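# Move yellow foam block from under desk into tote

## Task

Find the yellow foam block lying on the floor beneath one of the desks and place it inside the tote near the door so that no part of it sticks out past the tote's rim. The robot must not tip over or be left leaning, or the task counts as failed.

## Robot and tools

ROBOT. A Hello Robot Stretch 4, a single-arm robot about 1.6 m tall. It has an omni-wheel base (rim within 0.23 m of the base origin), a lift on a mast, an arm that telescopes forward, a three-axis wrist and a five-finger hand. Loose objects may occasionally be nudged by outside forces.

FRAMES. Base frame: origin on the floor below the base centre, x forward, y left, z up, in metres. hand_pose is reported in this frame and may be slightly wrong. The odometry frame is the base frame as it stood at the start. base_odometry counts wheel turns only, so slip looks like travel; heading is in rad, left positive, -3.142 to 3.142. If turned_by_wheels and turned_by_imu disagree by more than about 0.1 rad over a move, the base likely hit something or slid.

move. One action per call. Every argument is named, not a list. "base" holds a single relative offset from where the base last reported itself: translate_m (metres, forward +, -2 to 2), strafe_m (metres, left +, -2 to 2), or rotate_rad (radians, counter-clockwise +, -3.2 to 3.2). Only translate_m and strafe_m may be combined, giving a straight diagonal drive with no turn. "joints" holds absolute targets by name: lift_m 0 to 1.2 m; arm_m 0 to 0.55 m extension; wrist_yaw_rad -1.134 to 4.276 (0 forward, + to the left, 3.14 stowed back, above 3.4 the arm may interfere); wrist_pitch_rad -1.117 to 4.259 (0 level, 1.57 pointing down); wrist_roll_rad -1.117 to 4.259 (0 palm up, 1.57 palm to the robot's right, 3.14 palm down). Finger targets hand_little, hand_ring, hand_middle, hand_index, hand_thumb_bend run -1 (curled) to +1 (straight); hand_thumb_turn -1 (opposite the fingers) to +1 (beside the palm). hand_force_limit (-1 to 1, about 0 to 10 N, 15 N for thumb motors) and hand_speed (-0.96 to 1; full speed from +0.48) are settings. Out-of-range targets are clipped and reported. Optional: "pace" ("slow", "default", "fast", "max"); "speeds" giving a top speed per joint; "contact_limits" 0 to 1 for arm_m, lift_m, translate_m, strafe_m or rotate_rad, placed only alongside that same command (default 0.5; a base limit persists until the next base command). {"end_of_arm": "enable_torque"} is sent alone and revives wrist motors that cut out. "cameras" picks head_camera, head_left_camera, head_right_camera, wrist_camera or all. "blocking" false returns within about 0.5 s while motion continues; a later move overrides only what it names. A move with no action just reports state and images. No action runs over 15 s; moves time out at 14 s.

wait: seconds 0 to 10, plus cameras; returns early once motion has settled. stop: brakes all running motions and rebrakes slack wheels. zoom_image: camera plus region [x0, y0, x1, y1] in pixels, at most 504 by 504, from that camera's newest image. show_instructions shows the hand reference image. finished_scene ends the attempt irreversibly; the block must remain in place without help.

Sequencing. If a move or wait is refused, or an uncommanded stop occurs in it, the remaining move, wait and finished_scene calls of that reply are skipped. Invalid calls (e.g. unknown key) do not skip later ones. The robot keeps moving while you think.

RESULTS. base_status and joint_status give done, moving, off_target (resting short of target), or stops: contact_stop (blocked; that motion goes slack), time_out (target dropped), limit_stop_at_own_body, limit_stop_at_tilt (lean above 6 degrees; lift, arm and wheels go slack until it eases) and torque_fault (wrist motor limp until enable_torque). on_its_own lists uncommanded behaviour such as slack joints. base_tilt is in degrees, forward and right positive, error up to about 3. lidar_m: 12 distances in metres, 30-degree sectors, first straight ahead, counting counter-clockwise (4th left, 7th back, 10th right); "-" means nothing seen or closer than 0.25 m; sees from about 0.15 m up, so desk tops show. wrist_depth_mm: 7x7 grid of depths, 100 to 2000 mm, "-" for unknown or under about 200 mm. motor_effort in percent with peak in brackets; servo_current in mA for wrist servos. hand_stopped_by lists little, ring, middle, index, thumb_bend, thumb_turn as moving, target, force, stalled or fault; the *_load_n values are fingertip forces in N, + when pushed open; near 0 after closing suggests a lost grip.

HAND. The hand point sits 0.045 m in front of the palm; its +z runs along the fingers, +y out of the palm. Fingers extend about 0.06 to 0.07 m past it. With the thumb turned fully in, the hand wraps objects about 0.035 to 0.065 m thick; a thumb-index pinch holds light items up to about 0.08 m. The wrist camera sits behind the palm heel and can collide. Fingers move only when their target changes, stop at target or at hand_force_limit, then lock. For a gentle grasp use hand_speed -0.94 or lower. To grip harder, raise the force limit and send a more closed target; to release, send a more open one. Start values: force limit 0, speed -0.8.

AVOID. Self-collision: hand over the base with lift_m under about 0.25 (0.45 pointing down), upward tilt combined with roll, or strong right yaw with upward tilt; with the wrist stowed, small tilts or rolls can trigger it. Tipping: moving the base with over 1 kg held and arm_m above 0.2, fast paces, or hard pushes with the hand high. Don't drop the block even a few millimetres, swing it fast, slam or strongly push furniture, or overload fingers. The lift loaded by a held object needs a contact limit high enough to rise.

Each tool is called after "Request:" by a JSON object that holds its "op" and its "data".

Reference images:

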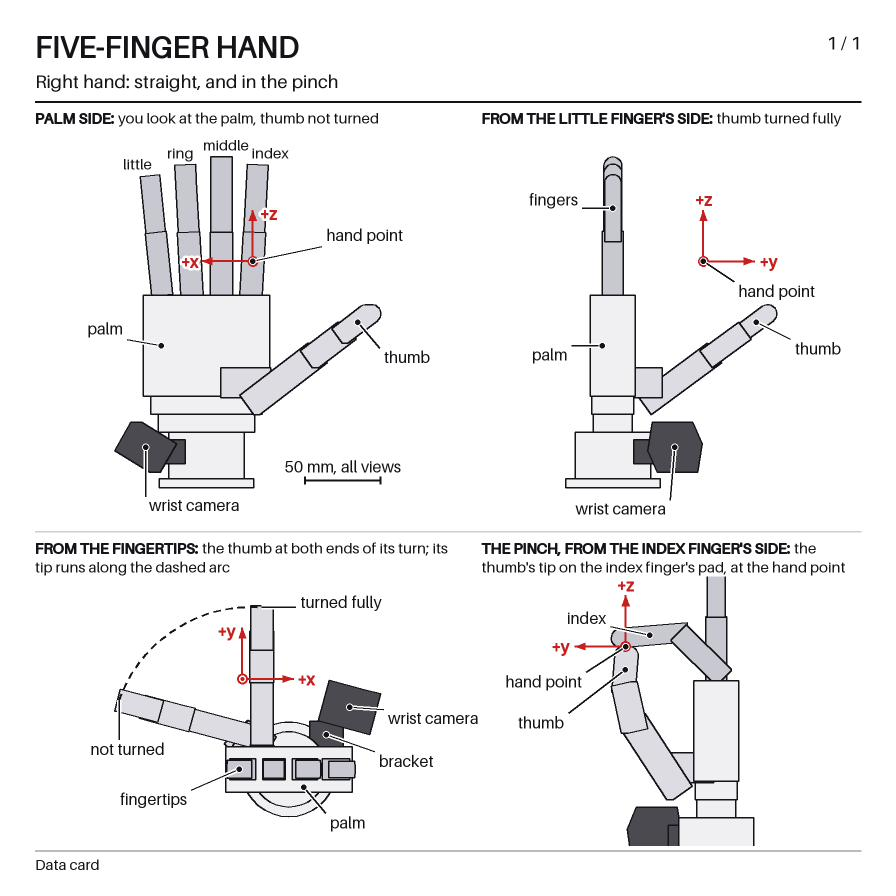

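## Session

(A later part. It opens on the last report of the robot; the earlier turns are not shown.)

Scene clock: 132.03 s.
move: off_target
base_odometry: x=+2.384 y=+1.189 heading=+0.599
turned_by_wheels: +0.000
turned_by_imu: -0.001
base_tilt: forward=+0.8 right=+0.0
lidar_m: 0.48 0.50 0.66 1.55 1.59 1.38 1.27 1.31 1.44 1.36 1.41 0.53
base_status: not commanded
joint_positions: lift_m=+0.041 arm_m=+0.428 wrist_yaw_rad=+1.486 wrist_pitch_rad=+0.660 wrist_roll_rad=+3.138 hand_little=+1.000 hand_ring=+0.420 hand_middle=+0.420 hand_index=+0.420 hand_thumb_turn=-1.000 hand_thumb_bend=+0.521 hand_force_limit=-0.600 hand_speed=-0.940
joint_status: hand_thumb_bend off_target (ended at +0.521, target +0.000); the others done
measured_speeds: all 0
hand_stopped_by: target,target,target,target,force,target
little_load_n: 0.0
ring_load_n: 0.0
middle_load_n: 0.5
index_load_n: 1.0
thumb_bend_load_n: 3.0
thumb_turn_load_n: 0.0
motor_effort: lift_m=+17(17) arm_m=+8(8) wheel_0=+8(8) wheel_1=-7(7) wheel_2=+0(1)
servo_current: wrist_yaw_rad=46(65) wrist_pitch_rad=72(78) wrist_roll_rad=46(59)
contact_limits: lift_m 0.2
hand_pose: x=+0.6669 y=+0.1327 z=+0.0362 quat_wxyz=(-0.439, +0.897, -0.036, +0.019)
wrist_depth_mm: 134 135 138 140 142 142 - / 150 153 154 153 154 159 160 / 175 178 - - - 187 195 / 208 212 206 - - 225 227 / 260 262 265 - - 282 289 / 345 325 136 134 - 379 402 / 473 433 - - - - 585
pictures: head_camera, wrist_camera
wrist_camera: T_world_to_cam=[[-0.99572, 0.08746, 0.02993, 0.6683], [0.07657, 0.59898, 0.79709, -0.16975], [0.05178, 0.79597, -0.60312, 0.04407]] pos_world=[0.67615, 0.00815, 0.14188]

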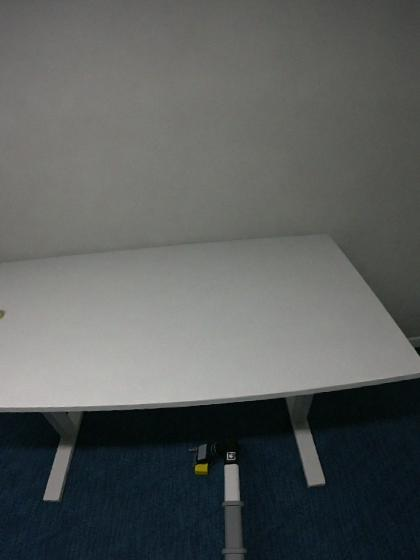

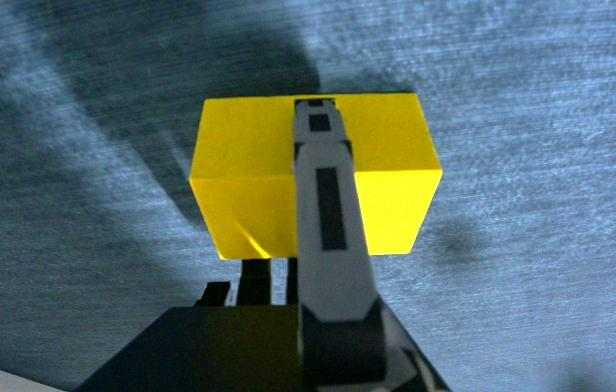

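Request:
{"op": "move", "data": {"joints": {"hand_index": 0.1, "hand_middle": 0.1, "hand_ring": 0.1, "hand_speed": -0.94, "hand_force_limit": -0.5}, "cameras": ["wrist_camera"]}}

Scene clock: 134.93 s.
move: off_target
base_odometry: x=+2.384 y=+1.189 heading=+0.599
turned_by_wheels: +0.000
turned_by_imu: -0.001
base_tilt: forward=+0.8 right=+0.0
lidar_m: 0.46 0.50 0.65 1.52 1.57 1.37 1.29 1.33 1.45 1.37 1.40 0.53
base_status: not commanded
joint_positions: lift_m=+0.041 arm_m=+0.428 wrist_yaw_rad=+1.486 wrist_pitch_rad=+0.660 wrist_roll_rad=+3.138 hand_little=+1.000 hand_ring=+0.336 hand_middle=+0.353 hand_index=+0.376 hand_thumb_turn=-1.000 hand_thumb_bend=+0.523 hand_force_limit=-0.500 hand_speed=-0.940
joint_status: hand_ring off_target (ended at +0.336, target +0.100); hand_middle off_target (ended at +0.353, target +0.100); hand_index off_target (ended at +0.376, target +0.100); the others done
measured_speeds: all 0
hand_stopped_by: target,force,force,force,force,target
little_load_n: 0.5
ring_load_n: 2.0
middle_load_n: 1.5
index_load_n: 1.5
thumb_bend_load_n: 10.0
thumb_turn_load_n: 2.0
motor_effort: lift_m=+17(17) arm_m=+8(8) wheel_0=+8(8) wheel_1=-7(7) wheel_2=+0(0)
servo_current: wrist_yaw_rad=59(59) wrist_pitch_rad=59(78) wrist_roll_rad=52(59)
contact_limits: lift_m 0.2
hand_pose: x=+0.6669 y=+0.1327 z=+0.0362 quat_wxyz=(-0.439, +0.897, -0.036, +0.019)
wrist_depth_mm: 134 135 138 141 142 143 - / 150 153 152 153 154 159 160 / 175 178 174 - - 187 195 / 208 213 207 - - 226 228 / 262 263 265 - - 282 289 / 345 325 136 134 - 382 399 / 477 433 - - - - 585
wrist_camera: T_world_to_cam=[[-0.99572, 0.08746, 0.02993, 0.6683], [0.07657, 0.59898, 0.79709, -0.16975], [0.05178, 0.79597, -0.60312, 0.04407]] pos_world=[0.67615, 0.00815, 0.14188]

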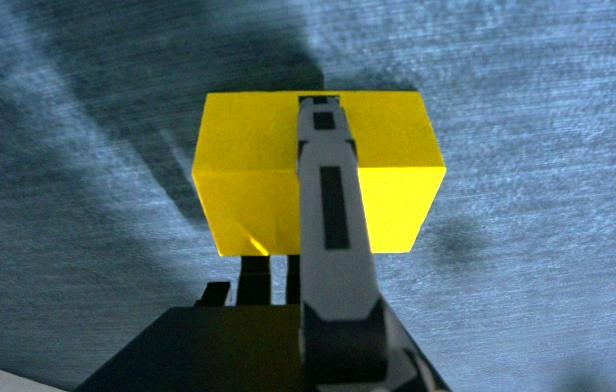

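Request:
{"op": "move", "data": {"joints": {"lift_m": 0.12}, "speeds": {"lift_m": 0.08}, "cameras": ["wrist_camera", "head_camera"]}}

Request:
{"op": "zoom_image", "data": {"camera": "head_camera", "region": [170, 438, 240, 488]}}

Scene clock: 137.67 s.
move: done
base_odometry: x=+2.384 y=+1.189 heading=+0.599
turned_by_wheels: +0.000
turned_by_imu: -0.001
base_tilt: forward=+0.8 right=+0.0
lidar_m: 0.47 0.47 0.65 1.55 1.57 1.36 1.27 1.33 1.45 1.37 1.40 0.50
base_status: not commanded
joint_positions: lift_m=+0.120 arm_m=+0.428 wrist_yaw_rad=+1.486 wrist_pitch_rad=+0.660 wrist_roll_rad=+3.138 hand_little=+1.000 hand_ring=+0.336 hand_middle=+0.353 hand_index=+0.376 hand_thumb_turn=-1.000 hand_thumb_bend=+0.523 hand_force_limit=-0.500 hand_speed=-0.940
joint_status: all done
measured_speeds: all 0
hand_stopped_by: target,force,force,force,force,target
little_load_n: 0.0
ring_load_n: 2.0
middle_load_n: 1.5
index_load_n: 1.5
thumb_bend_load_n: 10.0
thumb_turn_load_n: 1.5
motor_effort: lift_m=+25(33) arm_m=+8(8) wheel_0=+8(8) wheel_1=-7(7) wheel_2=+0(1)
servo_current: wrist_yaw_rad=46(65) wrist_pitch_rad=72(72) wrist_roll_rad=52(59)
hand_pose: x=+0.6669 y=+0.1327 z=+0.1145 quat_wxyz=(-0.439, +0.897, -0.036, +0.019)
wrist_depth_mm: 214 214 221 224 226 227 226 / 238 243 242 243 247 254 253 / 279 285 270 - - 297 310 / 334 340 329 - - 359 364 / 413 415 421 - - 449 462 / 549 517 136 134 - 603 640 / - 683 - - - - 931
pictures: head_camera, wrist_camera
wrist_camera: T_world_to_cam=[[-0.99572, 0.08746, 0.02993, 0.66595], [0.07657, 0.59898, 0.79709, -0.23216], [0.05178, 0.79597, -0.60312, 0.09129]] pos_world=[0.67615, 0.00815, 0.22018]

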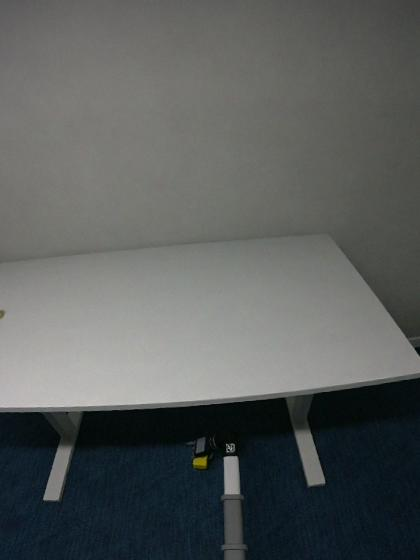

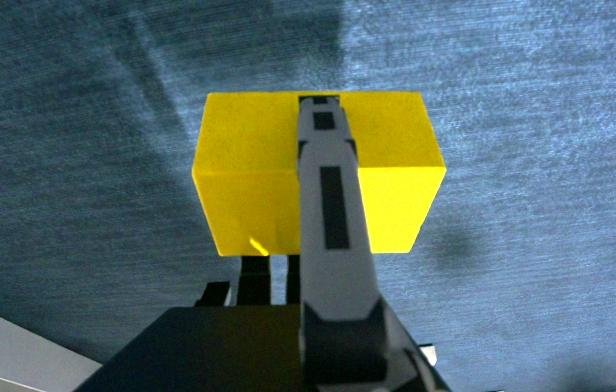

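Scaled by 7.200 from the camera's image (finer frame: 1200x1600).

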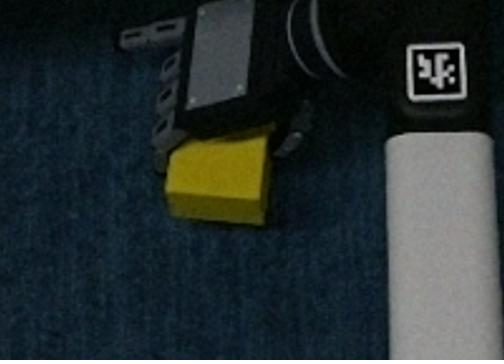

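Request:
{"op": "move", "data": {"joints": {"lift_m": 0.3}, "base": {"translate_m": -0.45}}}

Request:
{"op": "move", "data": {"joints": {"arm_m": 0.03, "lift_m": 0.5}}}

Request:
{"op": "move", "data": {"base": {"translate_m": -0.5, "strafe_m": -1.0}, "cameras": ["all"]}}

Scene clock: 143.90 s.
move: done
base_odometry: x=+2.013 y=+0.935 heading=+0.599
turned_by_wheels: +0.000
turned_by_imu: +0.001
base_tilt: forward=+0.8 right=+0.0
lidar_m: 0.92 0.96 1.27 1.50 1.32 0.91 0.84 0.86 1.54 1.38 1.45 0.98
base_status: done
joint_positions: lift_m=+0.300 arm_m=+0.428 wrist_yaw_rad=+1.486 wrist_pitch_rad=+0.660 wrist_roll_rad=+3.138 hand_little=+1.000 hand_ring=+0.336 hand_middle=+0.353 hand_index=+0.376 hand_thumb_turn=-1.000 hand_thumb_bend=+0.523 hand_force_limit=-0.500 hand_speed=-0.940
joint_status: all done
measured_speeds: all 0
hand_stopped_by: target,force,force,force,force,target
little_load_n: 0.0
ring_load_n: 2.5
middle_load_n: 1.5
index_load_n: 2.0
thumb_bend_load_n: 10.0
thumb_turn_load_n: 2.0
motor_effort: lift_m=+25(32) arm_m=+8(8) wheel_0=-4(10) wheel_1=-4(11) wheel_2=+5(23)
servo_current: wrist_yaw_rad=52(65) wrist_pitch_rad=65(72) wrist_roll_rad=46(59)
hand_pose: x=+0.6669 y=+0.1327 z=+0.2945 quat_wxyz=(-0.439, +0.897, -0.037, +0.019)
wrist_depth_mm: 397 399 404 415 418 421 418 / 442 452 445 452 455 469 477 / 517 525 517 - - 554 554 / 621 627 609 - - 676 683 / 768 768 778 - - 831 854 / 1078 904 124 134 - 1118 1160 / - - - - - - 1808
pictures: none

Scene clock: 146.17 s.
move: done
base_odometry: x=+2.013 y=+0.935 heading=+0.599
turned_by_wheels: +0.000
turned_by_imu: +0.000
base_tilt: forward=+0.8 right=+0.0
lidar_m: 0.91 0.95 1.23 1.50 1.28 0.91 0.83 0.86 1.53 1.38 1.44 0.98
base_status: not commanded
joint_positions: lift_m=+0.500 arm_m=+0.030 wrist_yaw_rad=+1.486 wrist_pitch_rad=+0.660 wrist_roll_rad=+3.138 hand_little=+1.000 hand_ring=+0.336 hand_middle=+0.353 hand_index=+0.376 hand_thumb_turn=-1.000 hand_thumb_bend=+0.523 hand_force_limit=-0.500 hand_speed=-0.940
joint_status: all done
measured_speeds: all 0
hand_stopped_by: target,force,force,force,force,target
little_load_n: 0.0
ring_load_n: 2.0
middle_load_n: 2.0
index_load_n: 1.5
thumb_bend_load_n: 10.0
thumb_turn_load_n: 2.0
motor_effort: lift_m=+25(34) arm_m=-8(10) wheel_0=-5(5) wheel_1=-4(4) wheel_2=+5(5)
servo_current: wrist_yaw_rad=52(59) wrist_pitch_rad=65(78) wrist_roll_rad=46(65)
hand_pose: x=+0.2694 y=+0.1327 z=+0.4945 quat_wxyz=(-0.439, +0.897, -0.037, +0.019)
wrist_depth_mm: 597 609 627 621 634 640 647 / 668 683 676 683 699 715 723 / 778 798 778 - - 842 842 / 946 946 931 - - 1008 1042 / 1229 1160 1182 - - 1255 1308 / 1537 1464 136 134 - 1708 1661 / - - - - - - -
pictures: none

Scene clock: 151.37 s.
move: done
base_odometry: x=+2.163 y=-0.173 heading=+0.599
turned_by_wheels: +0.000
turned_by_imu: +0.000
base_tilt: forward=+0.7 right=+0.0
lidar_m: 1.59 1.52 2.03 1.54 0.57 0.64 1.83 0.74 0.50 0.47 0.49 0.63
base_status: done
joint_positions: lift_m=+0.500 arm_m=+0.030 wrist_yaw_rad=+1.486 wrist_pitch_rad=+0.660 wrist_roll_rad=+3.138 hand_little=+1.000 hand_ring=+0.336 hand_middle=+0.353 hand_index=+0.376 hand_thumb_turn=-1.000 hand_thumb_bend=+0.523 hand_force_limit=-0.500 hand_speed=-0.940
joint_status: not commanded
measured_speeds: all 0
hand_stopped_by: target,force,force,force,force,target
little_load_n: -0.5
ring_load_n: 2.0
middle_load_n: 2.0
index_load_n: 2.0
thumb_bend_load_n: 10.5
thumb_turn_load_n: 2.0
motor_effort: lift_m=+25(25) arm_m=-8(8) wheel_0=+7(12) wheel_1=-6(20) wheel_2=+3(15)
servo_current: wrist_yaw_rad=52(65) wrist_pitch_rad=72(78) wrist_roll_rad=52(59)
hand_pose: x=+0.2694 y=+0.1327 z=+0.4945 quat_wxyz=(-0.439, +0.897, -0.037, +0.019)
wrist_depth_mm: 597 609 621 621 640 634 634 / 676 683 683 683 691 715 707 / 788 798 778 - - 842 831 / 931 946 931 - - 1025 976 / 1182 1160 1205 - - 1229 - / 1537 1464 137 134 - - - / - 1808 - - - - -
pictures: head_camera, head_left_camera, head_right_camera, wrist_camera
wrist_camera: T_world_to_cam=[[-0.9957, 0.0876, 0.02996, 0.25876], [0.07667, 0.59891, 0.79714, -0.50468], [0.05189, 0.79602, -0.60305, 0.34099]] pos_world=[0.27865, 0.00815, 0.60018]

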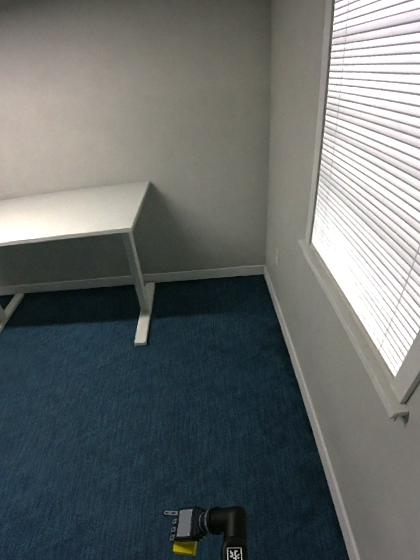

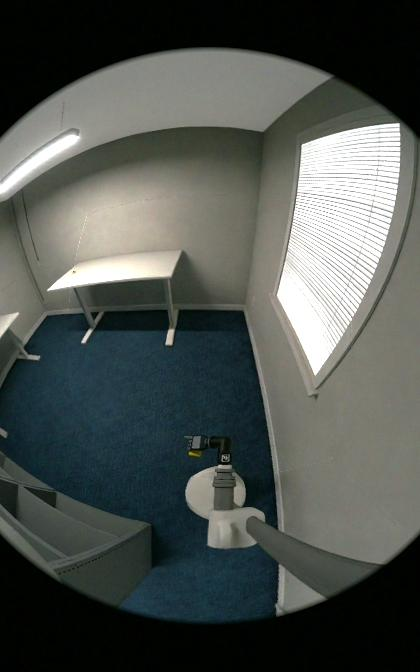

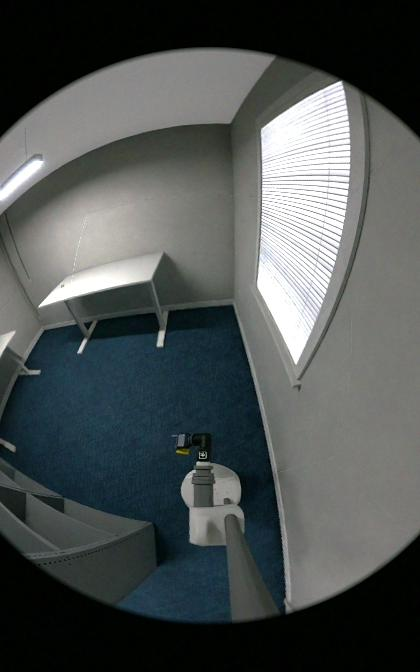

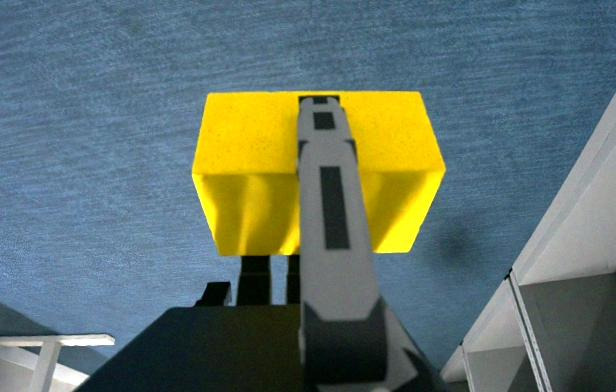

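Request:
{"op": "move", "data": {"base": {"translate_m": -1.15}}}

Request:
{"op": "move", "data": {"base": {"translate_m": -0.1, "strafe_m": 0.2}}}

Request:
{"op": "move", "data": {"base": {"rotate_rad": -3.14}, "cameras": ["all"]}}

Scene clock: 160.77 s.
move: done
base_odometry: x=+1.214 y=-0.821 heading=+0.599
turned_by_wheels: +0.000
turned_by_imu: +0.003
base_tilt: forward=+0.7 right=+0.1
lidar_m: 1.72 0.60 0.54 1.15 2.04 1.45 0.72 0.72 0.53 0.53 0.55 0.74
base_status: done
joint_positions: lift_m=+0.500 arm_m=+0.030 wrist_yaw_rad=+1.486 wrist_pitch_rad=+0.660 wrist_roll_rad=+3.138 hand_little=+1.000 hand_ring=+0.336 hand_middle=+0.353 hand_index=+0.376 hand_thumb_turn=-1.000 hand_thumb_bend=+0.523 hand_force_limit=-0.500 hand_speed=-0.940
joint_status: not commanded
measured_speeds: all 0
hand_stopped_by: target,force,force,force,force,target
little_load_n: 0.0
ring_load_n: 2.5
middle_load_n: 2.0
index_load_n: 1.5
thumb_bend_load_n: 10.5
thumb_turn_load_n: 2.0
motor_effort: lift_m=+25(25) arm_m=-8(8) wheel_0=-5(11) wheel_1=-3(12) wheel_2=+5(20)
servo_current: wrist_yaw_rad=52(65) wrist_pitch_rad=65(78) wrist_roll_rad=52(65)
hand_pose: x=+0.2694 y=+0.1327 z=+0.4945 quat_wxyz=(-0.439, +0.897, -0.037, +0.019)
wrist_depth_mm: 609 609 621 621 627 640 640 / 668 683 676 683 691 723 707 / 732 - - - - 842 854 / - - - - - 1008 1025 / - 492 477 - - 1281 1308 / 469 459 136 134 - 1756 1808 / 436 421 - - - - -
pictures: none

Scene clock: 162.93 s.
move: done
base_odometry: x=+1.018 y=-0.712 heading=+0.599
turned_by_wheels: +0.000
turned_by_imu: +0.001
base_tilt: forward=+0.7 right=+0.0
lidar_m: 2.41 0.49 0.60 1.43 1.90 1.33 0.78 0.65 0.75 0.70 0.75 1.01
base_status: done
joint_positions: lift_m=+0.500 arm_m=+0.030 wrist_yaw_rad=+1.486 wrist_pitch_rad=+0.660 wrist_roll_rad=+3.138 hand_little=+1.000 hand_ring=+0.336 hand_middle=+0.353 hand_index=+0.376 hand_thumb_turn=-1.000 hand_thumb_bend=+0.523 hand_force_limit=-0.500 hand_speed=-0.940
joint_status: not commanded
measured_speeds: all 0
hand_stopped_by: target,force,force,force,force,target
little_load_n: -0.5
ring_load_n: 2.0
middle_load_n: 2.0
index_load_n: 1.5
thumb_bend_load_n: 10.0
thumb_turn_load_n: 2.0
motor_effort: lift_m=+25(25) arm_m=-8(8) wheel_0=-6(17) wheel_1=+5(14) wheel_2=+4(15)
servo_current: wrist_yaw_rad=52(65) wrist_pitch_rad=59(72) wrist_roll_rad=52(59)
hand_pose: x=+0.2694 y=+0.1327 z=+0.4945 quat_wxyz=(-0.440, +0.897, -0.037, +0.019)
wrist_depth_mm: - 462 603 621 634 640 640 / 421 394 661 683 691 723 715 / 362 351 418 - - 842 854 / 315 317 404 - - 1025 1025 / 277 291 407 - - 1281 1281 / 246 266 136 134 - 1708 1756 / 228 228 - - - - -
pictures: none

Scene clock: 165.80 s.
move: done
base_odometry: x=+1.018 y=-0.712 heading=-2.540
turned_by_wheels: -3.139
turned_by_imu: -3.083
base_tilt: forward=+0.8 right=+0.0
lidar_m: 0.67 0.62 0.74 0.71 0.77 1.08 0.77 0.46 0.63 1.85 1.82 1.33
base_status: done
joint_positions: lift_m=+0.500 arm_m=+0.030 wrist_yaw_rad=+1.486 wrist_pitch_rad=+0.660 wrist_roll_rad=+3.138 hand_little=+1.000 hand_ring=+0.336 hand_middle=+0.353 hand_index=+0.376 hand_thumb_turn=-1.000 hand_thumb_bend=+0.523 hand_force_limit=-0.500 hand_speed=-0.940
joint_status: not commanded
measured_speeds: all 0
hand_stopped_by: target,force,force,force,force,target
little_load_n: 0.0
ring_load_n: 2.5
middle_load_n: 2.0
index_load_n: 2.0
thumb_bend_load_n: 10.0
thumb_turn_load_n: 2.0
motor_effort: lift_m=+25(25) arm_m=-8(8) wheel_0=+3(10) wheel_1=+3(13) wheel_2=+3(16)
servo_current: wrist_yaw_rad=52(65) wrist_pitch_rad=72(78) wrist_roll_rad=59(59)
hand_pose: x=+0.2694 y=+0.1327 z=+0.4945 quat_wxyz=(-0.440, +0.897, -0.037, +0.019)
wrist_depth_mm: - 603 621 621 640 640 634 / 564 691 683 699 691 707 715 / 778 798 778 - - 842 866 / 917 917 - - - - - / - - - - - - - / - - 124 134 - - - / - - - - - - -
pictures: head_camera, head_left_camera, head_right_camera, wrist_camera
wrist_camera: T_world_to_cam=[[-0.99569, 0.08773, 0.03, 0.25873], [0.07677, 0.59871, 0.79727, -0.50478], [0.05199, 0.79614, -0.60287, 0.34086]] pos_world=[0.27865, 0.00815, 0.60018]

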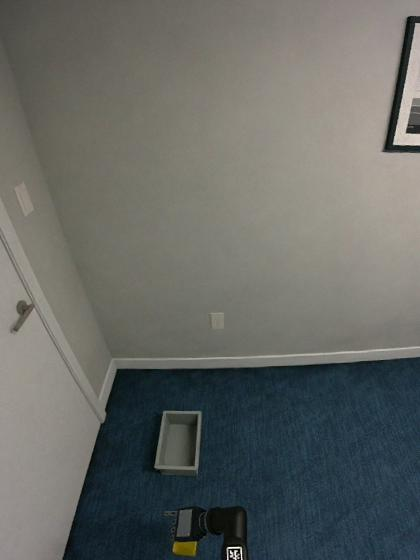

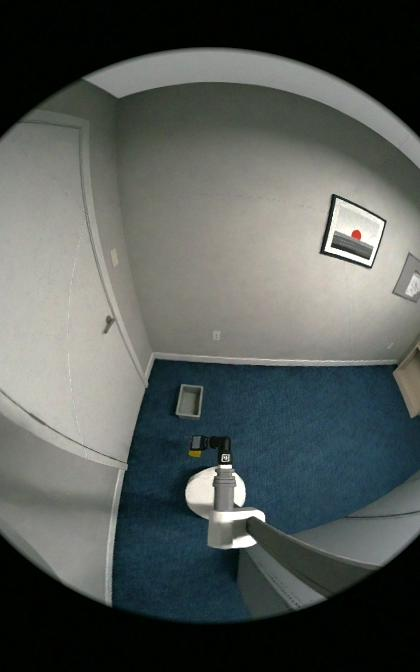

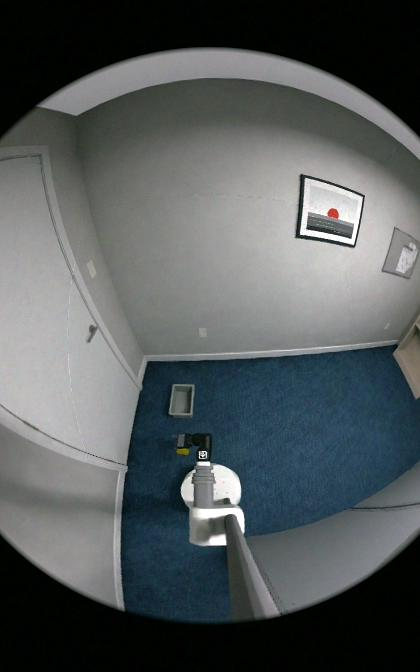

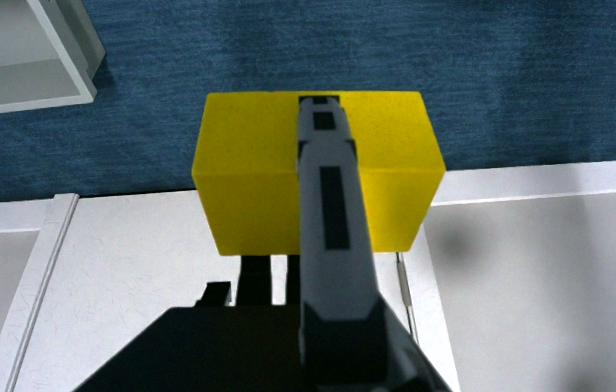

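Request:
{"op": "zoom_image", "data": {"camera": "head_camera", "region": [130, 390, 240, 490]}}

Scaled by 4.582 from the camera's image (finer frame: 1200x1600).

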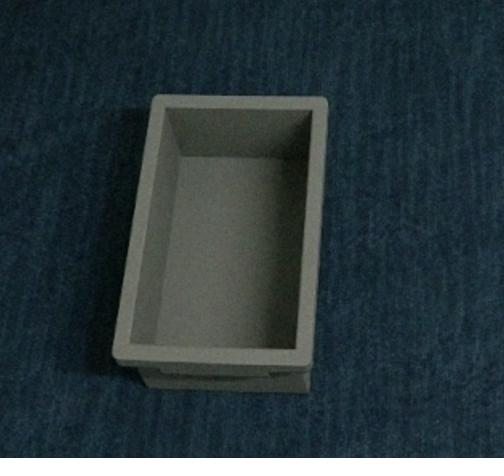

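Request:
{"op": "move", "data": {"base": {"translate_m": 0.05, "strafe_m": 0.26}, "joints": {"wrist_yaw_rad": 0.0, "hand_little": 0.45, "lift_m": 0.45}, "cameras": ["all"]}}

Scene clock: 191.00 s.
move: done
base_odometry: x=+1.124 y=-0.954 heading=-2.541
turned_by_wheels: +0.000
turned_by_imu: -0.001
base_tilt: forward=+0.7 right=+0.0
lidar_m: 0.54 0.68 0.48 0.45 0.51 0.72 1.88 0.66 0.70 2.01 1.73 1.29
base_status: done
joint_positions: lift_m=+0.450 arm_m=+0.030 wrist_yaw_rad=+0.002 wrist_pitch_rad=+0.659 wrist_roll_rad=+3.138 hand_little=+0.450 hand_ring=+0.336 hand_middle=+0.353 hand_index=+0.376 hand_thumb_turn=-1.000 hand_thumb_bend=+0.523 hand_force_limit=-0.500 hand_speed=-0.940
joint_status: all done
measured_speeds: all 0
hand_stopped_by: target,force,force,force,force,target
little_load_n: 0.0
ring_load_n: 2.0
middle_load_n: 1.5
index_load_n: 1.5
thumb_bend_load_n: 10.0
thumb_turn_load_n: 2.0
motor_effort: lift_m=+17(23) arm_m=-8(8) wheel_0=-5(16) wheel_1=+4(18) wheel_2=-2(12)
servo_current: wrist_yaw_rad=52(91) wrist_pitch_rad=65(78) wrist_roll_rad=52(59)
hand_pose: x=+0.3393 y=-0.0566 z=+0.4452 quat_wxyz=(-0.311, +0.637, -0.633, +0.311)
wrist_depth_mm: 554 554 569 580 580 585 585 / 615 634 627 615 615 647 654 / 723 741 715 - - 759 741 / 866 866 842 - - 917 788 / 1025 1042 187 - - 1060 - / - - 136 134 - - - / - - - - - - -
pictures: head_camera, head_left_camera, head_right_camera, wrist_camera
wrist_camera: T_world_to_cam=[[0.00144, 0.99955, 0.02998, 0.05959], [0.60299, -0.02478, 0.79737, -0.57136], [0.79775, 0.01693, -0.60275, 0.16108]] pos_world=[0.21594, -0.07645, 0.55088]

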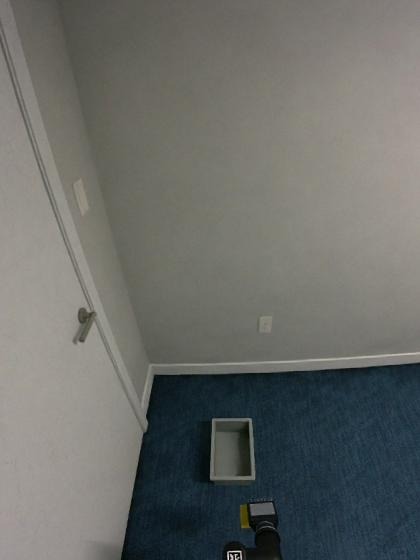

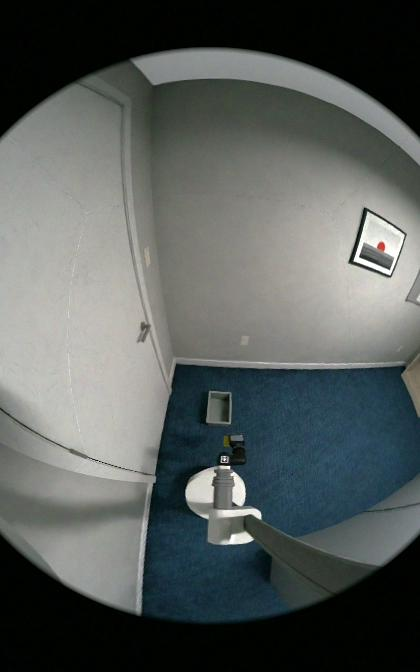

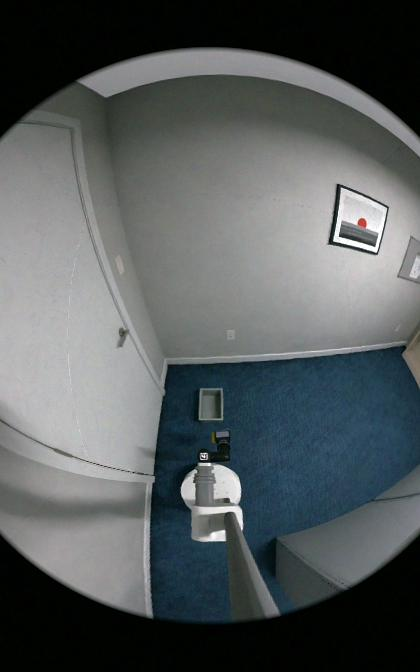

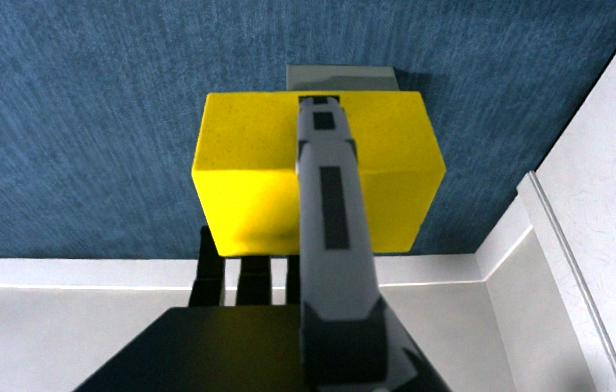

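Request:
{"op": "move", "data": {"base": {"strafe_m": 0.067}, "joints": {"arm_m": 0.25}, "cameras": ["wrist_camera", "head_camera"]}}

Request:
{"op": "zoom_image", "data": {"camera": "head_camera", "region": [180, 400, 300, 500]}}

Scene clock: 196.70 s.
move: done
base_odometry: x=+1.162 y=-1.010 heading=-2.541
turned_by_wheels: +0.000
turned_by_imu: -0.002
base_tilt: forward=+0.8 right=+0.0
lidar_m: 0.60 0.56 0.42 0.35 0.44 0.63 1.76 0.76 0.72 2.00 1.69 0.66
base_status: done
joint_positions: lift_m=+0.450 arm_m=+0.250 wrist_yaw_rad=+0.001 wrist_pitch_rad=+0.659 wrist_roll_rad=+3.138 hand_little=+0.450 hand_ring=+0.336 hand_middle=+0.353 hand_index=+0.376 hand_thumb_turn=-1.000 hand_thumb_bend=+0.523 hand_force_limit=-0.500 hand_speed=-0.940
joint_status: all done
measured_speeds: all 0
hand_stopped_by: target,force,force,force,force,target
little_load_n: 0.0
ring_load_n: 2.0
middle_load_n: 2.0
index_load_n: 1.5
thumb_bend_load_n: 10.5
thumb_turn_load_n: 2.0
motor_effort: lift_m=+17(17) arm_m=+8(10) wheel_0=-5(15) wheel_1=+3(16) wheel_2=+0(7)
servo_current: wrist_yaw_rad=52(65) wrist_pitch_rad=65(72) wrist_roll_rad=52(59)
hand_pose: x=+0.5588 y=-0.0566 z=+0.4452 quat_wxyz=(-0.311, +0.636, -0.634, +0.312)
wrist_depth_mm: 549 559 554 - 569 574 580 / 615 621 621 - 634 654 640 / 715 732 715 - - 759 640 / 854 866 831 - - 878 - / - - 177 - - 891 - / - - 136 134 - 809 - / - - - - - - -
pictures: head_camera, wrist_camera
wrist_camera: T_world_to_cam=[[0.00194, 0.99955, 0.02997, 0.05916], [0.60298, -0.02508, 0.79736, -0.70373], [0.79776, 0.01653, -0.60275, -0.01406]] pos_world=[0.43544, -0.07655, 0.55088]

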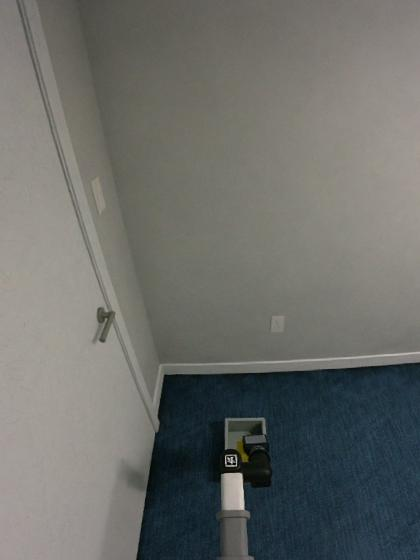

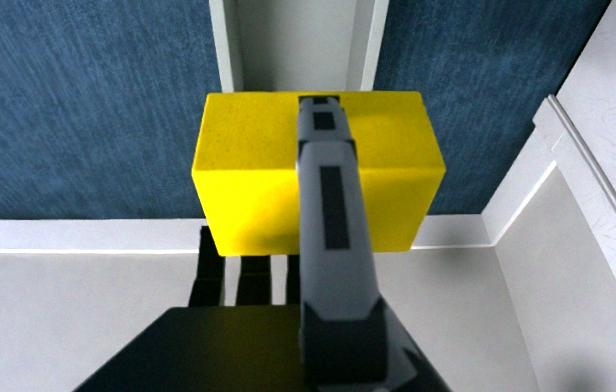

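Scaled by 4.200 from the camera's image (finer frame: 1200x1600).

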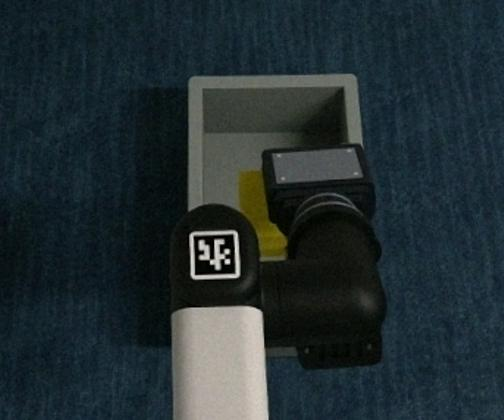

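Request:
{"op": "move", "data": {"joints": {"arm_m": 0.456}}}

Request:
{"op": "move", "data": {"joints": {"lift_m": 0.2}, "cameras": ["wrist_camera", "head_camera"]}}

Request:
{"op": "zoom_image", "data": {"camera": "head_camera", "region": [180, 400, 300, 500]}}

Scene clock: 205.47 s.
move: done
base_odometry: x=+1.162 y=-1.010 heading=-2.541
turned_by_wheels: +0.000
turned_by_imu: -0.001
base_tilt: forward=+0.8 right=+0.0
lidar_m: 0.58 0.57 0.42 0.38 0.43 0.63 1.76 0.72 0.72 2.00 1.70 0.63
base_status: not commanded
joint_positions: lift_m=+0.450 arm_m=+0.456 wrist_yaw_rad=+0.001 wrist_pitch_rad=+0.659 wrist_roll_rad=+3.138 hand_little=+0.450 hand_ring=+0.336 hand_middle=+0.353 hand_index=+0.376 hand_thumb_turn=-1.000 hand_thumb_bend=+0.523 hand_force_limit=-0.500 hand_speed=-0.940
joint_status: all done
measured_speeds: all 0
hand_stopped_by: target,force,force,force,force,target
little_load_n: 0.0
ring_load_n: 2.0
middle_load_n: 2.0
index_load_n: 1.5
thumb_bend_load_n: 10.5
thumb_turn_load_n: 2.0
motor_effort: lift_m=+17(17) arm_m=+8(10) wheel_0=-5(5) wheel_1=+4(4) wheel_2=+0(1)
servo_current: wrist_yaw_rad=59(59) wrist_pitch_rad=65(78) wrist_roll_rad=52(59)
hand_pose: x=+0.7648 y=-0.0566 z=+0.4452 quat_wxyz=(-0.311, +0.636, -0.634, +0.312)
wrist_depth_mm: 549 554 569 574 574 580 574 / 615 621 615 627 634 654 627 / 707 723 707 - - 759 - / - - - - - - - / - - 178 - - - 683 / - - 136 134 - - - / - - - - - - -
pictures: none

Scene clock: 207.57 s.
move: done
base_odometry: x=+1.162 y=-1.010 heading=-2.541
turned_by_wheels: +0.000
turned_by_imu: +0.000
base_tilt: forward=+0.8 right=+0.0
lidar_m: 0.57 0.56 0.40 0.38 0.42 0.62 1.77 0.75 0.71 2.00 1.71 0.66
base_status: not commanded
joint_positions: lift_m=+0.200 arm_m=+0.456 wrist_yaw_rad=+0.001 wrist_pitch_rad=+0.659 wrist_roll_rad=+3.138 hand_little=+0.450 hand_ring=+0.336 hand_middle=+0.353 hand_index=+0.376 hand_thumb_turn=-1.000 hand_thumb_bend=+0.523 hand_force_limit=-0.500 hand_speed=-0.940
joint_status: all done
measured_speeds: all 0
hand_stopped_by: target,force,force,force,force,target
little_load_n: 0.0
ring_load_n: 2.0
middle_load_n: 2.0
index_load_n: 2.0
thumb_bend_load_n: 10.0
thumb_turn_load_n: 2.0
motor_effort: lift_m=+17(21) arm_m=+8(8) wheel_0=-4(5) wheel_1=+4(4) wheel_2=+0(1)
servo_current: wrist_yaw_rad=46(65) wrist_pitch_rad=65(78) wrist_roll_rad=46(59)
hand_pose: x=+0.7648 y=-0.0566 z=+0.1952 quat_wxyz=(-0.311, +0.636, -0.634, +0.312)
wrist_depth_mm: 296 202 - - - 189 312 / 332 249 317 338 - 342 349 / 387 377 281 - - 410 410 / 459 466 266 - - 496 496 / 574 574 192 - - 580 597 / - - 136 134 - - - / - - - - - - -
pictures: head_camera, wrist_camera
wrist_camera: T_world_to_cam=[[0.00194, 0.99955, 0.02997, 0.06625], [0.60298, -0.02508, 0.79736, -0.6286], [0.79776, 0.01653, -0.60275, -0.32909]] pos_world=[0.64143, -0.07655, 0.30088]

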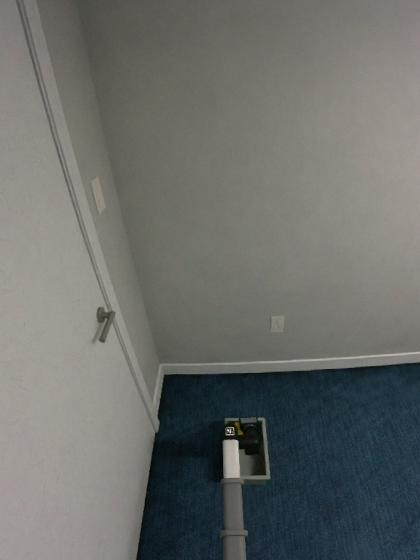

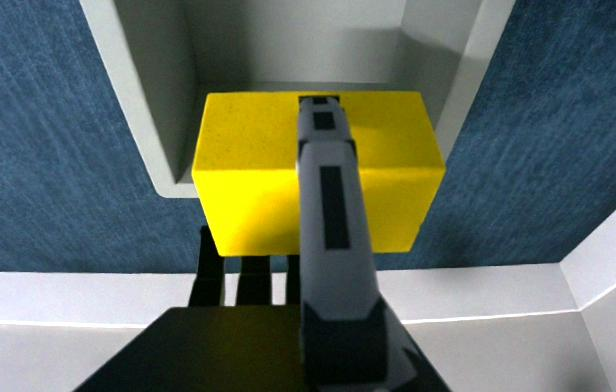

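Scaled by 4.200 from the camera's image (finer frame: 1200x1600).

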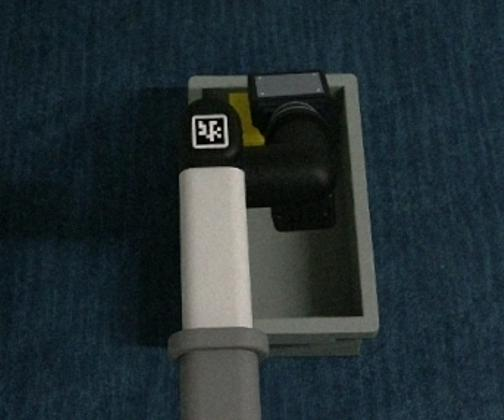

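Request:
{"op": "move", "data": {"joints": {"lift_m": 0.075}, "speeds": {"lift_m": 0.1}, "contact_limits": {"lift_m": 0.2}, "cameras": ["wrist_camera", "head_camera", "head_left_camera"]}}

Request:
{"op": "zoom_image", "data": {"camera": "head_camera", "region": [180, 400, 300, 500]}}

Scene clock: 214.63 s.
move: done
base_odometry: x=+1.162 y=-1.010 heading=-2.541
turned_by_wheels: +0.000
turned_by_imu: -0.001
base_tilt: forward=+0.8 right=+0.1
lidar_m: 0.57 0.58 0.40 0.37 0.42 0.62 1.77 0.74 0.73 1.99 1.72 0.65
base_status: not commanded
joint_positions: lift_m=+0.075 arm_m=+0.456 wrist_yaw_rad=+0.001 wrist_pitch_rad=+0.659 wrist_roll_rad=+3.138 hand_little=+0.450 hand_ring=+0.336 hand_middle=+0.353 hand_index=+0.376 hand_thumb_turn=-1.000 hand_thumb_bend=+0.523 hand_force_limit=-0.500 hand_speed=-0.940
joint_status: all done
measured_speeds: all 0
hand_stopped_by: target,force,force,force,force,target
little_load_n: 0.0
ring_load_n: 2.0
middle_load_n: 1.5
index_load_n: 1.5
thumb_bend_load_n: 10.0
thumb_turn_load_n: 2.0
motor_effort: lift_m=+17(22) arm_m=+8(8) wheel_0=-5(5) wheel_1=+3(4) wheel_2=+0(1)
servo_current: wrist_yaw_rad=52(59) wrist_pitch_rad=78(78) wrist_roll_rad=52(59)
contact_limits: lift_m 0.2
hand_pose: x=+0.7648 y=-0.0566 z=+0.0702 quat_wxyz=(-0.311, +0.636, -0.634, +0.312)
wrist_depth_mm: 128 - - - - - - / 123 171 - - - - - / 131 187 - - - 151 - / 123 189 - - - 152 - / 123 188 224 - - 142 - / 130 170 136 134 - 151 - / - - - - - - -
pictures: head_camera, head_left_camera, wrist_camera
wrist_camera: T_world_to_cam=[[0.00194, 0.99955, 0.02997, 0.07], [0.60298, -0.02508, 0.79736, -0.52893], [0.79776, 0.01653, -0.60275, -0.40443]] pos_world=[0.64143, -0.07655, 0.17588]

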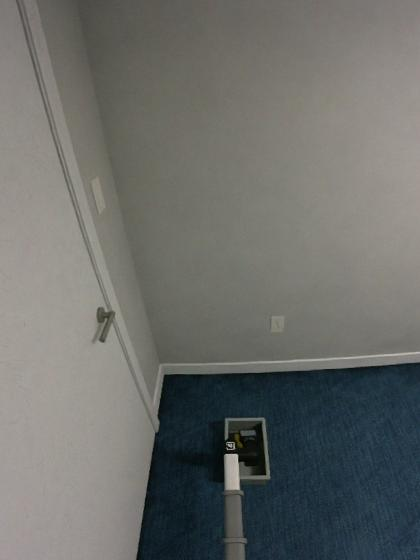

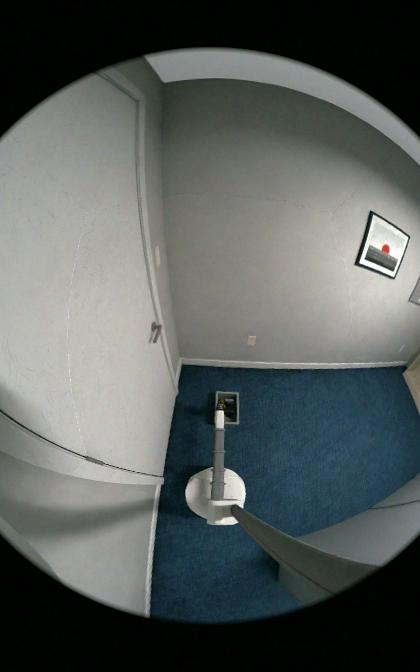

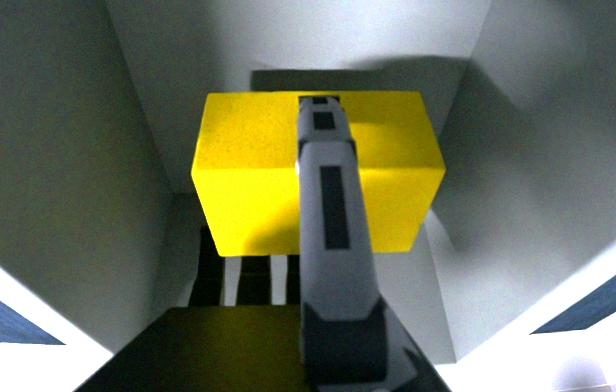

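Scaled by 4.200 from the camera's image (finer frame: 1200x1600).

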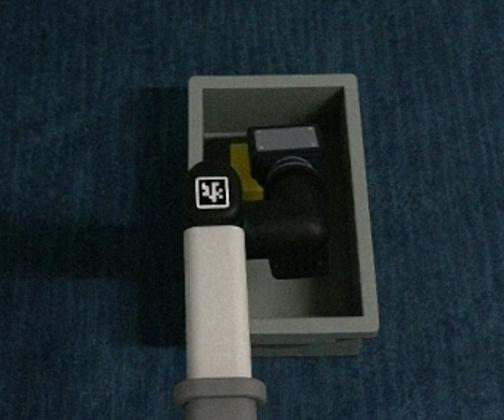

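Request:
{"op": "move", "data": {"joints": {"lift_m": 0.056}, "speeds": {"lift_m": 0.05}, "contact_limits": {"lift_m": 0.1}, "cameras": ["wrist_camera"]}}

Scene clock: 217.17 s.
move: done
base_odometry: x=+1.162 y=-1.010 heading=-2.541
turned_by_wheels: +0.000
turned_by_imu: -0.001
base_tilt: forward=+0.8 right=+0.0
lidar_m: 0.58 0.58 0.41 0.38 0.43 0.61 1.77 0.75 0.72 2.00 1.72 0.67
base_status: not commanded
joint_positions: lift_m=+0.056 arm_m=+0.456 wrist_yaw_rad=+0.001 wrist_pitch_rad=+0.659 wrist_roll_rad=+3.138 hand_little=+0.450 hand_ring=+0.336 hand_middle=+0.353 hand_index=+0.376 hand_thumb_turn=-1.000 hand_thumb_bend=+0.523 hand_force_limit=-0.500 hand_speed=-0.940
joint_status: all done
measured_speeds: all 0
hand_stopped_by: target,force,force,force,force,target
little_load_n: 0.0
ring_load_n: 2.0
middle_load_n: 1.5
index_load_n: 1.5
thumb_bend_load_n: 10.5
thumb_turn_load_n: 2.0
motor_effort: lift_m=+17(20) arm_m=+8(8) wheel_0=-5(5) wheel_1=+4(4) wheel_2=+0(0)
servo_current: wrist_yaw_rad=52(59) wrist_pitch_rad=72(72) wrist_roll_rad=52(59)
contact_limits: lift_m 0.1
hand_pose: x=+0.7648 y=-0.0566 z=+0.0513 quat_wxyz=(-0.311, +0.636, -0.634, +0.312)
wrist_depth_mm: 128 - - - - - - / 122 - - - - - - / 131 174 - - - 151 - / 123 175 - - - 152 - / 123 188 224 - - 143 - / 122 170 136 134 - - - / 113 - - - - - -
wrist_camera: T_world_to_cam=[[0.00194, 0.99955, 0.02997, 0.07057], [0.60298, -0.02508, 0.79736, -0.51378], [0.79776, 0.01653, -0.60275, -0.41588]] pos_world=[0.64143, -0.07655, 0.15688]

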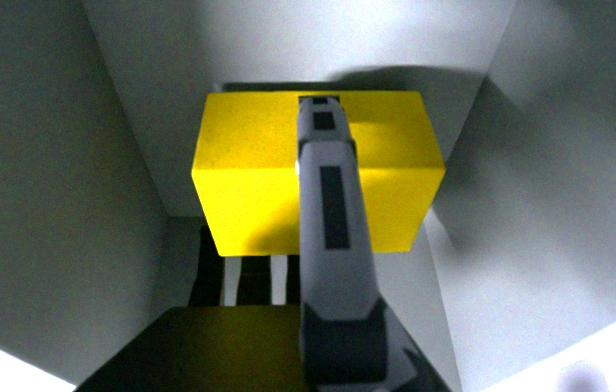

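Request:
{"op": "move", "data": {"joints": {"lift_m": 0.049}, "speeds": {"lift_m": 0.03}, "contact_limits": {"lift_m": 0.05}, "cameras": ["wrist_camera"]}}

Request:
{"op": "zoom_image", "data": {"camera": "wrist_camera", "region": [190, 60, 440, 180]}}

Scene clock: 219.70 s.
move: done
base_odometry: x=+1.162 y=-1.010 heading=-2.541
turned_by_wheels: +0.000
turned_by_imu: -0.001
base_tilt: forward=+0.8 right=+0.0
lidar_m: 0.75 0.56 0.42 0.37 0.43 0.61 1.76 0.76 0.73 2.00 1.70 1.28
base_status: not commanded
joint_positions: lift_m=+0.049 arm_m=+0.456 wrist_yaw_rad=+0.001 wrist_pitch_rad=+0.659 wrist_roll_rad=+3.138 hand_little=+0.450 hand_ring=+0.336 hand_middle=+0.353 hand_index=+0.376 hand_thumb_turn=-1.000 hand_thumb_bend=+0.523 hand_force_limit=-0.500 hand_speed=-0.940
joint_status: all done
measured_speeds: all 0
hand_stopped_by: target,force,force,force,force,target
little_load_n: 0.0
ring_load_n: 2.0
middle_load_n: 2.0
index_load_n: 1.5
thumb_bend_load_n: 10.5
thumb_turn_load_n: 2.0
motor_effort: lift_m=+17(21) arm_m=+8(8) wheel_0=-4(5) wheel_1=+4(4) wheel_2=+0(1)
servo_current: wrist_yaw_rad=39(59) wrist_pitch_rad=65(72) wrist_roll_rad=59(59)
contact_limits: lift_m 0.05
hand_pose: x=+0.7648 y=-0.0566 z=+0.0442 quat_wxyz=(-0.311, +0.636, -0.634, +0.312)
wrist_depth_mm: 128 - - - - - - / 122 - - - - - - / 131 161 - - - 151 - / 123 175 - - - 152 - / 123 188 224 - - 143 - / 122 170 137 134 - - - / 113 - - - - - -
wrist_camera: T_world_to_cam=[[0.00194, 0.99955, 0.02997, 0.07078], [0.60298, -0.02508, 0.79736, -0.5082], [0.79776, 0.01653, -0.60275, -0.4201]] pos_world=[0.64143, -0.07655, 0.14988]

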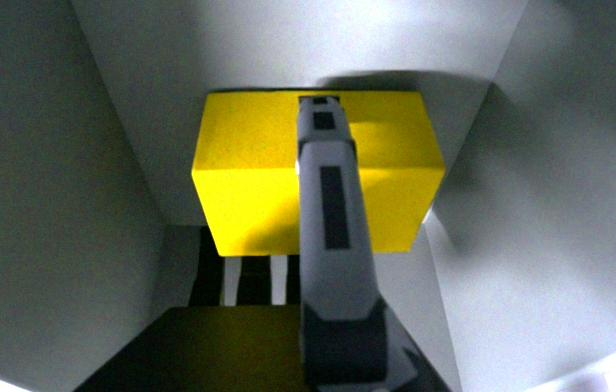

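Scaled by 2.016.

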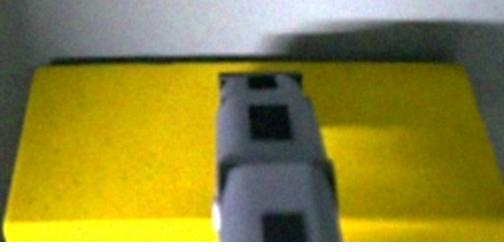

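Request:
{"op": "move", "data": {"joints": {"lift_m": 0.0465}, "speeds": {"lift_m": 0.03}, "contact_limits": {"lift_m": 0.05}, "cameras": ["wrist_camera"]}}

Request:
{"op": "zoom_image", "data": {"camera": "wrist_camera", "region": [190, 60, 440, 180]}}

Scene clock: 222.80 s.
move: done
base_odometry: x=+1.162 y=-1.010 heading=-2.541
turned_by_wheels: +0.000
turned_by_imu: -0.001
base_tilt: forward=+0.7 right=+0.0
lidar_m: 0.74 0.56 0.41 0.38 0.44 0.62 1.77 0.73 0.72 2.01 1.70 1.28
base_status: not commanded
joint_positions: lift_m=+0.047 arm_m=+0.456 wrist_yaw_rad=+0.001 wrist_pitch_rad=+0.659 wrist_roll_rad=+3.138 hand_little=+0.450 hand_ring=+0.336 hand_middle=+0.353 hand_index=+0.376 hand_thumb_turn=-1.000 hand_thumb_bend=+0.523 hand_force_limit=-0.500 hand_speed=-0.940
joint_status: all done
measured_speeds: all 0
hand_stopped_by: target,force,force,force,force,target
little_load_n: 0.0
ring_load_n: 2.5
middle_load_n: 2.0
index_load_n: 1.5
thumb_bend_load_n: 10.5
thumb_turn_load_n: 2.0
motor_effort: lift_m=+17(22) arm_m=+8(8) wheel_0=-4(5) wheel_1=+3(4) wheel_2=+0(0)
servo_current: wrist_yaw_rad=52(59) wrist_pitch_rad=59(72) wrist_roll_rad=52(52)
contact_limits: lift_m 0.05
hand_pose: x=+0.7648 y=-0.0566 z=+0.0417 quat_wxyz=(-0.311, +0.636, -0.634, +0.312)
wrist_depth_mm: 128 - - - - - - / 122 - - - - - - / 131 161 - - - 151 - / 123 174 - - - 152 - / 123 188 224 - - 143 - / 122 170 137 134 - - - / 113 - - - - - -
wrist_camera: T_world_to_cam=[[0.00194, 0.99955, 0.02997, 0.07085], [0.60298, -0.02508, 0.79736, -0.50621], [0.79776, 0.01653, -0.60275, -0.42161]] pos_world=[0.64143, -0.07655, 0.14738]

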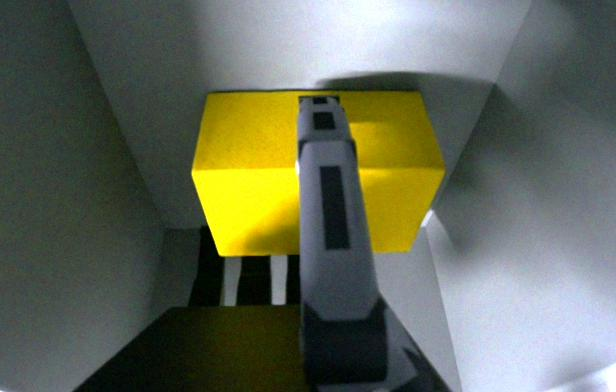

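Scaled by 2.016.

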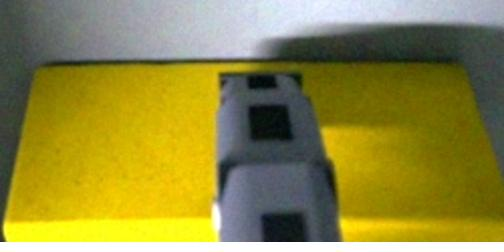

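Request:
{"op": "move", "data": {"joints": {"lift_m": 0.045}, "speeds": {"lift_m": 0.03}, "contact_limits": {"lift_m": 0.05}, "cameras": ["wrist_camera"]}}

Request:
{"op": "zoom_image", "data": {"camera": "wrist_camera", "region": [190, 60, 440, 180]}}

Scene clock: 224.57 s.
move: done
base_odometry: x=+1.162 y=-1.010 heading=-2.541
turned_by_wheels: +0.000
turned_by_imu: +0.000
base_tilt: forward=+0.8 right=+0.1
lidar_m: 0.78 0.55 0.40 0.37 0.44 0.61 1.76 0.74 0.72 2.00 1.73 1.28
base_status: not commanded
joint_positions: lift_m=+0.045 arm_m=+0.456 wrist_yaw_rad=+0.001 wrist_pitch_rad=+0.659 wrist_roll_rad=+3.138 hand_little=+0.450 hand_ring=+0.336 hand_middle=+0.353 hand_index=+0.376 hand_thumb_turn=-1.000 hand_thumb_bend=+0.523 hand_force_limit=-0.500 hand_speed=-0.940
joint_status: all done
measured_speeds: all 0
hand_stopped_by: target,force,force,force,force,target
little_load_n: 0.0
ring_load_n: 2.0
middle_load_n: 1.5
index_load_n: 1.5
thumb_bend_load_n: 10.5
thumb_turn_load_n: 2.0
motor_effort: lift_m=+17(19) arm_m=+8(8) wheel_0=-4(5) wheel_1=+3(4) wheel_2=+0(1)
servo_current: wrist_yaw_rad=46(59) wrist_pitch_rad=59(72) wrist_roll_rad=46(59)
contact_limits: lift_m 0.05
hand_pose: x=+0.7648 y=-0.0566 z=+0.0403 quat_wxyz=(-0.311, +0.636, -0.634, +0.312)
wrist_depth_mm: 121 - - - - - - / 122 - - - - - - / 131 160 - - - 151 - / 123 174 - - - 152 - / 123 187 198 - - 143 - / 122 170 137 134 - - - / 114 - - - - - -
wrist_camera: T_world_to_cam=[[0.00194, 0.99955, 0.02997, 0.0709], [0.60298, -0.02508, 0.79736, -0.50501], [0.79776, 0.01653, -0.60275, -0.42251]] pos_world=[0.64143, -0.07655, 0.14588]

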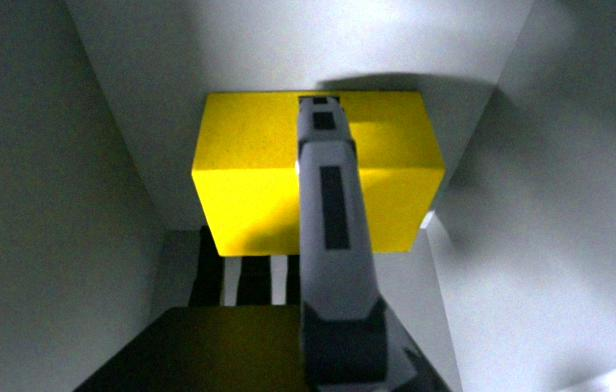

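Scaled by 2.016.

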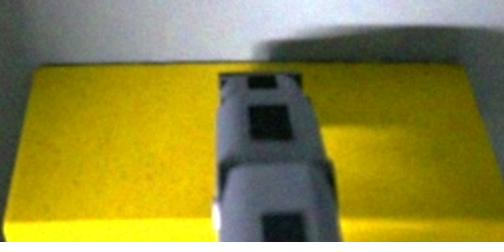

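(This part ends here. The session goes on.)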